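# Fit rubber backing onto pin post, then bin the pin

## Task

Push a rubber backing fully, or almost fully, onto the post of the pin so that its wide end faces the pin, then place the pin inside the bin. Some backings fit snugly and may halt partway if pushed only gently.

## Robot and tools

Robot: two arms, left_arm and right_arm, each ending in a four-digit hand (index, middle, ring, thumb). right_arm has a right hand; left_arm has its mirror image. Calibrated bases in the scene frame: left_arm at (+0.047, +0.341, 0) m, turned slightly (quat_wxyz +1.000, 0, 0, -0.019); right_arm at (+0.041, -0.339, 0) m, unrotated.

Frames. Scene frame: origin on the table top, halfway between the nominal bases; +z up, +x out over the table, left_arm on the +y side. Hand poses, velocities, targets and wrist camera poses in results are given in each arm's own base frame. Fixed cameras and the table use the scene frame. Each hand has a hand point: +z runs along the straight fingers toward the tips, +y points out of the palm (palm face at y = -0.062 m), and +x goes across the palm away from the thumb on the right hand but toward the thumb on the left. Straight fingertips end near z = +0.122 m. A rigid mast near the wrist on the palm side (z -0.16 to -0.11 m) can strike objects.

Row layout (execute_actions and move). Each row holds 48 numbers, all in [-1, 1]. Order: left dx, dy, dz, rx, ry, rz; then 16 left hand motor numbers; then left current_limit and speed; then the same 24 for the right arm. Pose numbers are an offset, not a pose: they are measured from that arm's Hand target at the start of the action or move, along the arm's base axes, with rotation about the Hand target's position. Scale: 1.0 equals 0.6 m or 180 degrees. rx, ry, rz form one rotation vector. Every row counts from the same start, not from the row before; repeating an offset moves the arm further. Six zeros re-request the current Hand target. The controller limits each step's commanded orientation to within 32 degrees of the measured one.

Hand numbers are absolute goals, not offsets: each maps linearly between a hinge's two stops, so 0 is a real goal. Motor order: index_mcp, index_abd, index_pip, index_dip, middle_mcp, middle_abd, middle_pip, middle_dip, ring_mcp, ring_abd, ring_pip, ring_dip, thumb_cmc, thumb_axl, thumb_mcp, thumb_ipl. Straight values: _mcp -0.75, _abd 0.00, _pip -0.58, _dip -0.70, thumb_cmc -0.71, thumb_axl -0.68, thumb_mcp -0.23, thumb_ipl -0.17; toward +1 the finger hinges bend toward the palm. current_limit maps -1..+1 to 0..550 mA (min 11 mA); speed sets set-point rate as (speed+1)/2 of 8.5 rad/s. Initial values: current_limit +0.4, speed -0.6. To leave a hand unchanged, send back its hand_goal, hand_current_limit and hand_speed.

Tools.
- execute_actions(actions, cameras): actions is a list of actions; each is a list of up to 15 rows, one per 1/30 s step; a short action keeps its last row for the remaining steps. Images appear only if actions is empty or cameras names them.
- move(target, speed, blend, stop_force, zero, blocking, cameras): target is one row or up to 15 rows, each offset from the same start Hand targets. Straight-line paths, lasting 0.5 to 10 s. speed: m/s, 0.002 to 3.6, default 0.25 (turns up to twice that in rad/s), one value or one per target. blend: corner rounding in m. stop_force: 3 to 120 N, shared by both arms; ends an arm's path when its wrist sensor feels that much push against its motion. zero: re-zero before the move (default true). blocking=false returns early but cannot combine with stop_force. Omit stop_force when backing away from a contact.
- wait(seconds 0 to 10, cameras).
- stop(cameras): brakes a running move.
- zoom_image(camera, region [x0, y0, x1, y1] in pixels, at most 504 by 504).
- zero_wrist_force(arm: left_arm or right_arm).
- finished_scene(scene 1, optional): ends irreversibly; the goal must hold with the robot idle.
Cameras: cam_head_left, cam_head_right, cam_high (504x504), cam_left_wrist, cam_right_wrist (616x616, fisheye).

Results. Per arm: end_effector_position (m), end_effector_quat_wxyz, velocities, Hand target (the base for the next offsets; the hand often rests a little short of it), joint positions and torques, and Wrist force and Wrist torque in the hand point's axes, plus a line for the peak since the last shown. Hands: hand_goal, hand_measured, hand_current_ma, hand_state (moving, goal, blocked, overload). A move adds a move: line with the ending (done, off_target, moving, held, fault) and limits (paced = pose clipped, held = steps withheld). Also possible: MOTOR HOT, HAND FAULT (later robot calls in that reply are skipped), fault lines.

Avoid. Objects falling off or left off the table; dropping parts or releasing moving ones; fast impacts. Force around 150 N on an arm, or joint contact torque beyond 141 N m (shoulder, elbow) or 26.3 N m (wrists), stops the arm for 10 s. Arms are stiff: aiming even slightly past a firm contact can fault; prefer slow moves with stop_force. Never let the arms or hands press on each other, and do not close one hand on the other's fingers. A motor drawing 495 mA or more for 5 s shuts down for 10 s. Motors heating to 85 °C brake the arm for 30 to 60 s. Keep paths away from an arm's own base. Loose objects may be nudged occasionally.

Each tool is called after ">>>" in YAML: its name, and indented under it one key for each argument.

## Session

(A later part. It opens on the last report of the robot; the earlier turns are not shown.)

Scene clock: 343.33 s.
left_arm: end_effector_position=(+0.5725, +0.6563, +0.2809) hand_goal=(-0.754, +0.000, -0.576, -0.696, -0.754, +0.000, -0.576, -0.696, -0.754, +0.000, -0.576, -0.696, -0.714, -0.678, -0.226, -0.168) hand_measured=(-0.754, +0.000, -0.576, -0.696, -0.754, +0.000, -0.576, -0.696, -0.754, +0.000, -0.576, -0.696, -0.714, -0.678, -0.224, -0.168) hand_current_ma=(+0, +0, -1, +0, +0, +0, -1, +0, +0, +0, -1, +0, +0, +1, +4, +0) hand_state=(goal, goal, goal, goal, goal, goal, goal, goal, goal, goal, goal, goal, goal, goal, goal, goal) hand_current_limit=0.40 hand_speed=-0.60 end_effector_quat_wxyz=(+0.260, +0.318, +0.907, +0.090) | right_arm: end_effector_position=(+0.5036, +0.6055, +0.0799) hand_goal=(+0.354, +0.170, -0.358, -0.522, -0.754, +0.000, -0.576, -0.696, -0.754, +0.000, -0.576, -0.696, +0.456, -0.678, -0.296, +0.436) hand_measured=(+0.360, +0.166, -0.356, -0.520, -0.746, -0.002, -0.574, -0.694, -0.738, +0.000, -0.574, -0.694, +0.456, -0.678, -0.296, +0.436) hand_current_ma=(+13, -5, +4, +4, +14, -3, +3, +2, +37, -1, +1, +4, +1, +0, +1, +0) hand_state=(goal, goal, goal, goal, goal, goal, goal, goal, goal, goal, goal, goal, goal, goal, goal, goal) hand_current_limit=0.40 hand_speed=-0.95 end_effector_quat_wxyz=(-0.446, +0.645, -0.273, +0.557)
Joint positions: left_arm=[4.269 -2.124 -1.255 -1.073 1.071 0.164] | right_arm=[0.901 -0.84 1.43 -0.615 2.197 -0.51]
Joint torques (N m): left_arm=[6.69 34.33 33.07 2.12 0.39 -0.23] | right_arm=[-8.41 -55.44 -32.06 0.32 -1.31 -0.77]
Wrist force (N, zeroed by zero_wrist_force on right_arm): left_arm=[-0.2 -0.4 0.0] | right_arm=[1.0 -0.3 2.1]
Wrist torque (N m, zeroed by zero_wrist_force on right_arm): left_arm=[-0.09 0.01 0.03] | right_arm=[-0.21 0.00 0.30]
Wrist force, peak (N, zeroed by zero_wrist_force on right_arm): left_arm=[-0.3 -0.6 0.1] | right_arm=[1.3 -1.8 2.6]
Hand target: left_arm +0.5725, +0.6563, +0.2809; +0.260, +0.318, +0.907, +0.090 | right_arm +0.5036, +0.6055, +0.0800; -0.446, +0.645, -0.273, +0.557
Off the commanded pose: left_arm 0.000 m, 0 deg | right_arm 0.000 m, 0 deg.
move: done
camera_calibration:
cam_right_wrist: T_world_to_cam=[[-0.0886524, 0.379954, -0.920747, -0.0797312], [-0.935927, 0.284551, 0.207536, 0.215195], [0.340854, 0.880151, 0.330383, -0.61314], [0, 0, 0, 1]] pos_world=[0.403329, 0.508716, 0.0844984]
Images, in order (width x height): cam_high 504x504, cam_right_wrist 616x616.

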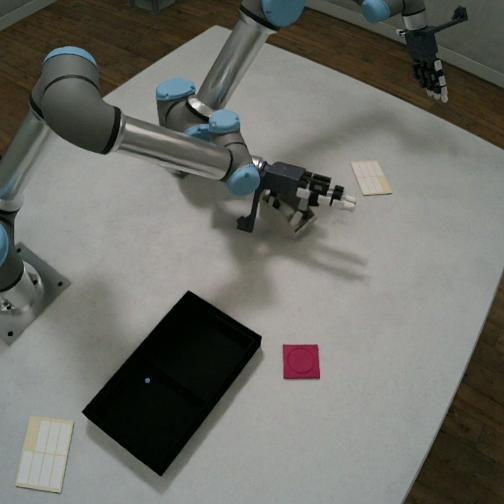

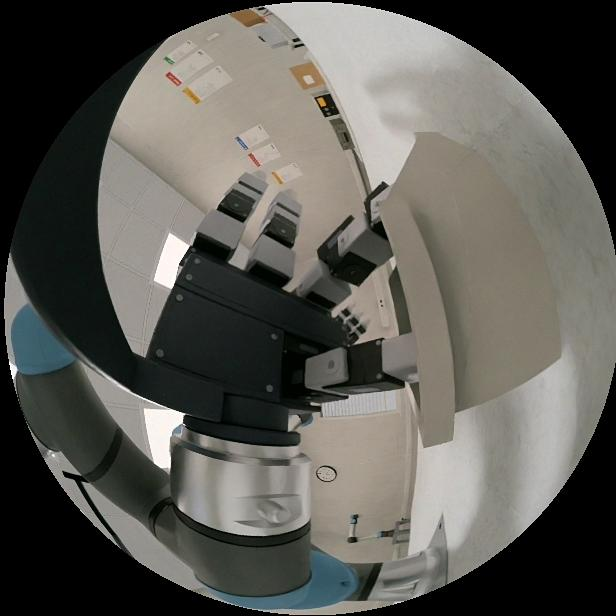

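>>> move:
  target:
    - [0,0,0,0,0,0,-0.754,0,-0.576,-0.696,-0.754,0,-0.576,-0.696,-0.754,0,-0.576,-0.696,-0.714,-0.678,-0.226,-0.168,0.4,-0.6,0,0,0.05,0,0,0,0.3548,0.17,-0.3577,-0.5217,-0.754,0,-0.576,-0.696,-0.754,0,-0.576,-0.696,0.4557,-0.678,-0.295,0.4357,0.4,-0.95]
    - [0,0,0,0,0,0,-0.754,0,-0.576,-0.696,-0.754,0,-0.576,-0.696,-0.754,0,-0.576,-0.696,-0.714,-0.678,-0.226,-0.168,0.4,-0.6,0,0,0.2167,0,0,0,0.3548,0.17,-0.3577,-0.5217,-0.754,0,-0.576,-0.696,-0.754,0,-0.576,-0.696,0.4557,-0.678,-0.295,0.4357,0.4,-0.95]
  speed: [0.06, 0.15]
  blend: 0.01
  cameras: ["cam_high", "cam_right_wrist"]

>>> zoom_image:
  camera: "cam_high"
  region: [240, 150, 340, 250]

>>> zoom_image:
  camera: "cam_right_wrist"
  region: [380, 150, 610, 380]

Scene clock: 346.50 s.
left_arm: end_effector_position=(+0.5725, +0.6563, +0.2809) hand_goal=(-0.754, +0.000, -0.576, -0.696, -0.754, +0.000, -0.576, -0.696, -0.754, +0.000, -0.576, -0.696, -0.714, -0.678, -0.226, -0.168) hand_measured=(-0.754, +0.000, -0.576, -0.696, -0.754, +0.000, -0.576, -0.696, -0.754, +0.000, -0.576, -0.696, -0.714, -0.678, -0.224, -0.168) hand_current_ma=(+0, +0, -1, +0, +0, +0, -1, +0, +0, +0, -1, +0, +0, +1, +4, +0) hand_state=(goal, goal, goal, goal, goal, goal, goal, goal, goal, goal, goal, goal, goal, goal, goal, goal) hand_current_limit=0.40 hand_speed=-0.60 end_effector_quat_wxyz=(+0.260, +0.318, +0.907, +0.090) | right_arm: end_effector_position=(+0.5036, +0.6055, +0.2099) hand_goal=(+0.354, +0.170, -0.358, -0.522, -0.754, +0.000, -0.576, -0.696, -0.754, +0.000, -0.576, -0.696, +0.456, -0.678, -0.296, +0.436) hand_measured=(+0.360, +0.166, -0.356, -0.520, -0.746, -0.002, -0.574, -0.694, -0.738, +0.000, -0.574, -0.694, +0.456, -0.678, -0.296, +0.436) hand_current_ma=(+12, -5, +4, +4, +14, -3, +3, +2, +37, -1, +1, +4, +0, +0, +1, +0) hand_state=(goal, goal, goal, goal, goal, goal, goal, goal, goal, goal, goal, goal, goal, goal, goal, goal) hand_current_limit=0.40 hand_speed=-0.95 end_effector_quat_wxyz=(-0.446, +0.645, -0.273, +0.557)
Joint positions: left_arm=[4.269 -2.124 -1.255 -1.073 1.071 0.164] | right_arm=[0.901 -0.978 1.3 -0.347 2.197 -0.51]
Joint torques (N m): left_arm=[6.78 34.1 32.39 2.09 0.29 -0.37] | right_arm=[-10.4 -53.32 -34.44 0.49 0.91 1.58]
Wrist force (N, zeroed by zero_wrist_force on right_arm): left_arm=[-0.3 -0.5 0.1] | right_arm=[1.0 -0.7 2.0]
Wrist torque (N m, zeroed by zero_wrist_force on right_arm): left_arm=[-0.11 0.02 0.02] | right_arm=[-0.26 -0.01 0.27]
Wrist force, peak (N, zeroed by zero_wrist_force on right_arm): left_arm=[-0.3 -0.6 0.1] | right_arm=[1.6 -1.6 2.1]
Hand target: left_arm +0.5725, +0.6563, +0.2809; +0.260, +0.318, +0.907, +0.090 | right_arm +0.5036, +0.6055, +0.2100; -0.446, +0.645, -0.273, +0.557
Off the commanded pose: left_arm 0.000 m, 0 deg | right_arm 0.000 m, 0 deg.
move: done
camera_calibration:
cam_right_wrist: T_world_to_cam=[[-0.0887418, 0.380073, -0.92069, 0.040021], [-0.935923, 0.284482, 0.207648, 0.188203], [0.340842, 0.880122, 0.330474, -0.656123], [0, 0, 0, 1]] pos_world=[0.403329, 0.508717, 0.214598]
Images, in order (width x height): cam_high 504x504, cam_right_wrist 616x616.

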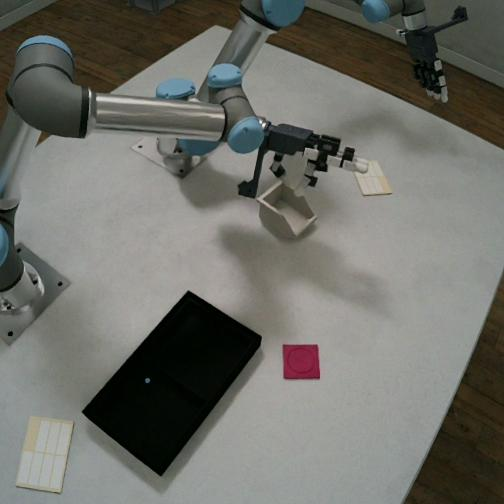

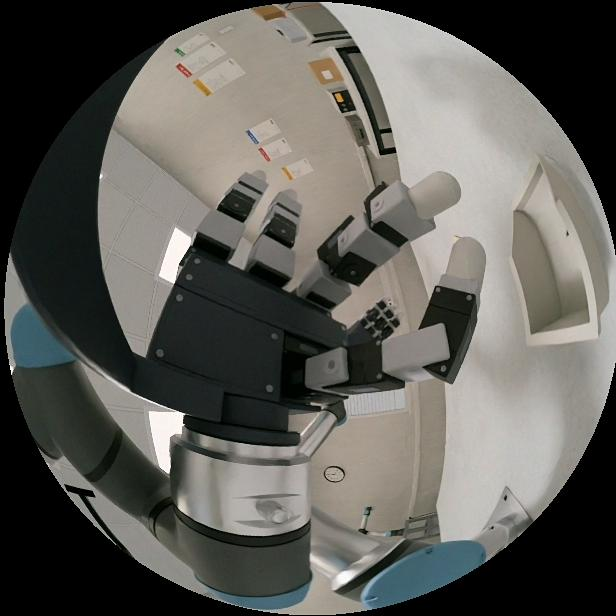

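Scaled by 5.040 from the camera's 504x504 image, which has a finer 720x720 frame.

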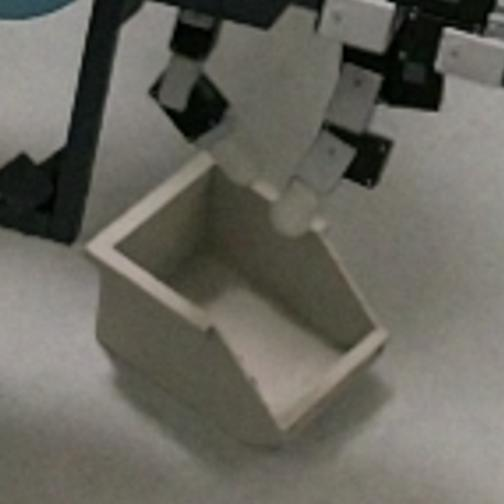

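Scaled by 2.191 from the camera's 616x616 image, which has a finer 880x880 frame.

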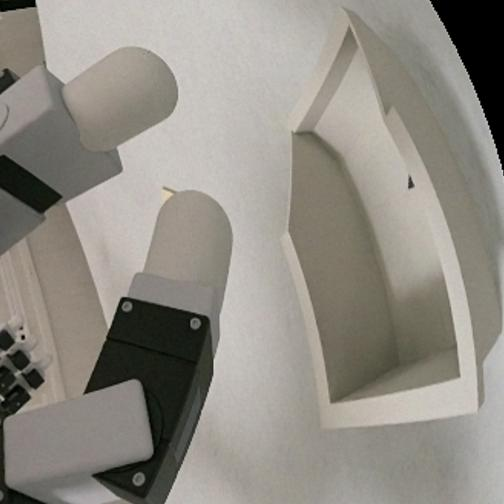

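>>> move:
  target:
    - [0,0,0,0,0,0,-0.754,0,-0.576,-0.696,-0.754,0,-0.576,-0.696,-0.754,0,-0.576,-0.696,-0.714,-0.678,-0.226,-0.168,0.4,-0.6,0,0.01,0.15,-0.093,0.036,0,0.3548,0.17,-0.3577,-0.5217,-0.754,0,-0.576,-0.696,-0.754,0,-0.576,-0.696,0.4557,-0.678,-0.295,0.4357,0.4,-0.95]
  speed: 0.2
  cameras: ["cam_high", "cam_right_wrist"]

>>> zoom_image:
  camera: "cam_right_wrist"
  region: [400, 170, 610, 380]

Scene clock: 349.70 s.
left_arm: end_effector_position=(+0.5725, +0.6563, +0.2809) hand_goal=(-0.754, +0.000, -0.576, -0.696, -0.754, +0.000, -0.576, -0.696, -0.754, +0.000, -0.576, -0.696, -0.714, -0.678, -0.226, -0.168) hand_measured=(-0.754, +0.000, -0.576, -0.696, -0.754, +0.000, -0.576, -0.696, -0.754, +0.000, -0.576, -0.696, -0.714, -0.678, -0.224, -0.168) hand_current_ma=(+0, +0, -1, +0, +0, +0, -1, +0, +0, +0, -1, +0, +0, +1, +4, +0) hand_state=(goal, goal, goal, goal, goal, goal, goal, goal, goal, goal, goal, goal, goal, goal, goal, goal) hand_current_limit=0.40 hand_speed=-0.60 end_effector_quat_wxyz=(+0.260, +0.318, +0.907, +0.090) | right_arm: end_effector_position=(+0.5036, +0.6115, +0.3000) hand_goal=(+0.354, +0.170, -0.358, -0.522, -0.754, +0.000, -0.576, -0.696, -0.754, +0.000, -0.576, -0.696, +0.456, -0.678, -0.296, +0.436) hand_measured=(+0.356, +0.166, -0.356, -0.520, -0.746, -0.002, -0.574, -0.694, -0.738, +0.000, -0.574, -0.694, +0.454, -0.678, -0.296, +0.436) hand_current_ma=(+4, -5, +3, +3, +14, -3, +3, +2, +37, -1, +1, +4, -2, +0, +1, +0) hand_state=(goal, goal, goal, goal, goal, goal, goal, goal, goal, goal, goal, goal, goal, goal, goal, goal) hand_current_limit=0.40 hand_speed=-0.95 end_effector_quat_wxyz=(-0.332, +0.733, -0.214, +0.554)
Joint positions: left_arm=[4.269 -2.124 -1.255 -1.073 1.071 0.164] | right_arm=[0.921 -0.856 0.782 0.285 2.225 -0.618]
Joint torques (N m): left_arm=[6.84 33.84 34.02 2.19 0.4 -0.42] | right_arm=[13.48 -41.45 -34.1 0.94 1.38 1.58]
Wrist force (N, zeroed by zero_wrist_force on right_arm): left_arm=[-0.3 -0.6 0.1] | right_arm=[1.8 -1.0 1.4]
Wrist torque (N m, zeroed by zero_wrist_force on right_arm): left_arm=[-0.12 0.02 0.03] | right_arm=[-0.26 -0.13 0.32]
Wrist force, peak (N, zeroed by zero_wrist_force on right_arm): left_arm=[-0.5 -0.5 0.1] | right_arm=[1.9 -1.5 1.4]
Hand target: left_arm +0.5725, +0.6563, +0.2809; +0.260, +0.318, +0.907, +0.090 | right_arm +0.5036, +0.6115, +0.3000; -0.332, +0.733, -0.214, +0.554
Off the commanded pose: left_arm 0.000 m, 0 deg | right_arm 0.000 m, 0 deg.
move: done
camera_calibration:
cam_right_wrist: T_world_to_cam=[[-0.196692, 0.100872, -0.975263, 0.362058], [-0.911568, 0.347474, 0.219786, 0.113449], [0.361049, 0.932248, 0.0236057, -0.641153], [0, 0, 0, 1]] pos_world=[0.406118, 0.521772, 0.343302]
Images, in order (width x height): cam_high 504x504, cam_right_wrist 616x616.

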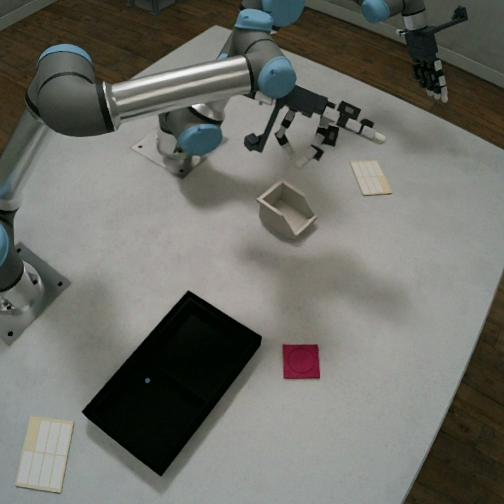

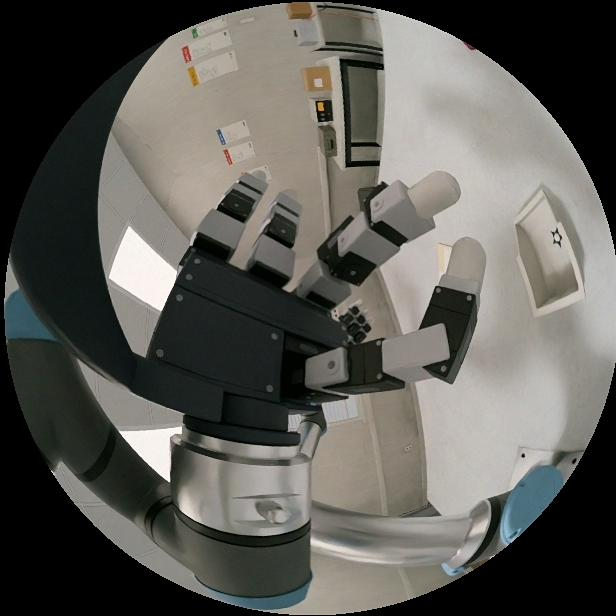

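Scaled by 2.400 from the camera's 616x616 image, which has a finer 880x880 frame.

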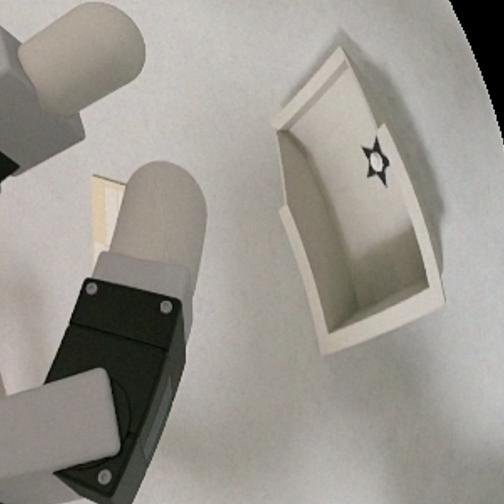

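>>> zoom_image:
  camera: "cam_right_wrist"
  region: [530, 210, 580, 260]

Scaled by 10.080 from the camera's 616x616 image, which has a finer 880x880 frame.

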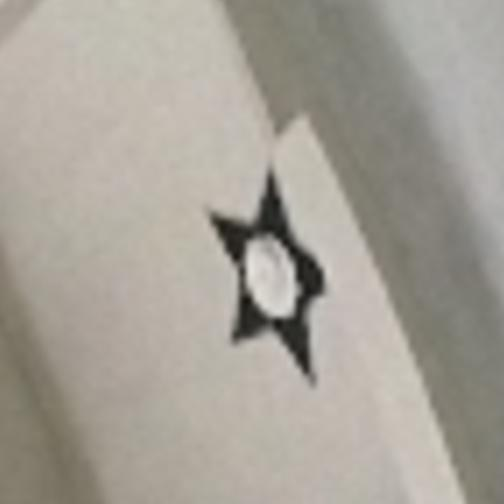

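The pin is lying in the bin with the white backing seated on it, wide end towards the pin. The hand is clear of everything.

>>> finished_scene:

The scene is finished: the task was done.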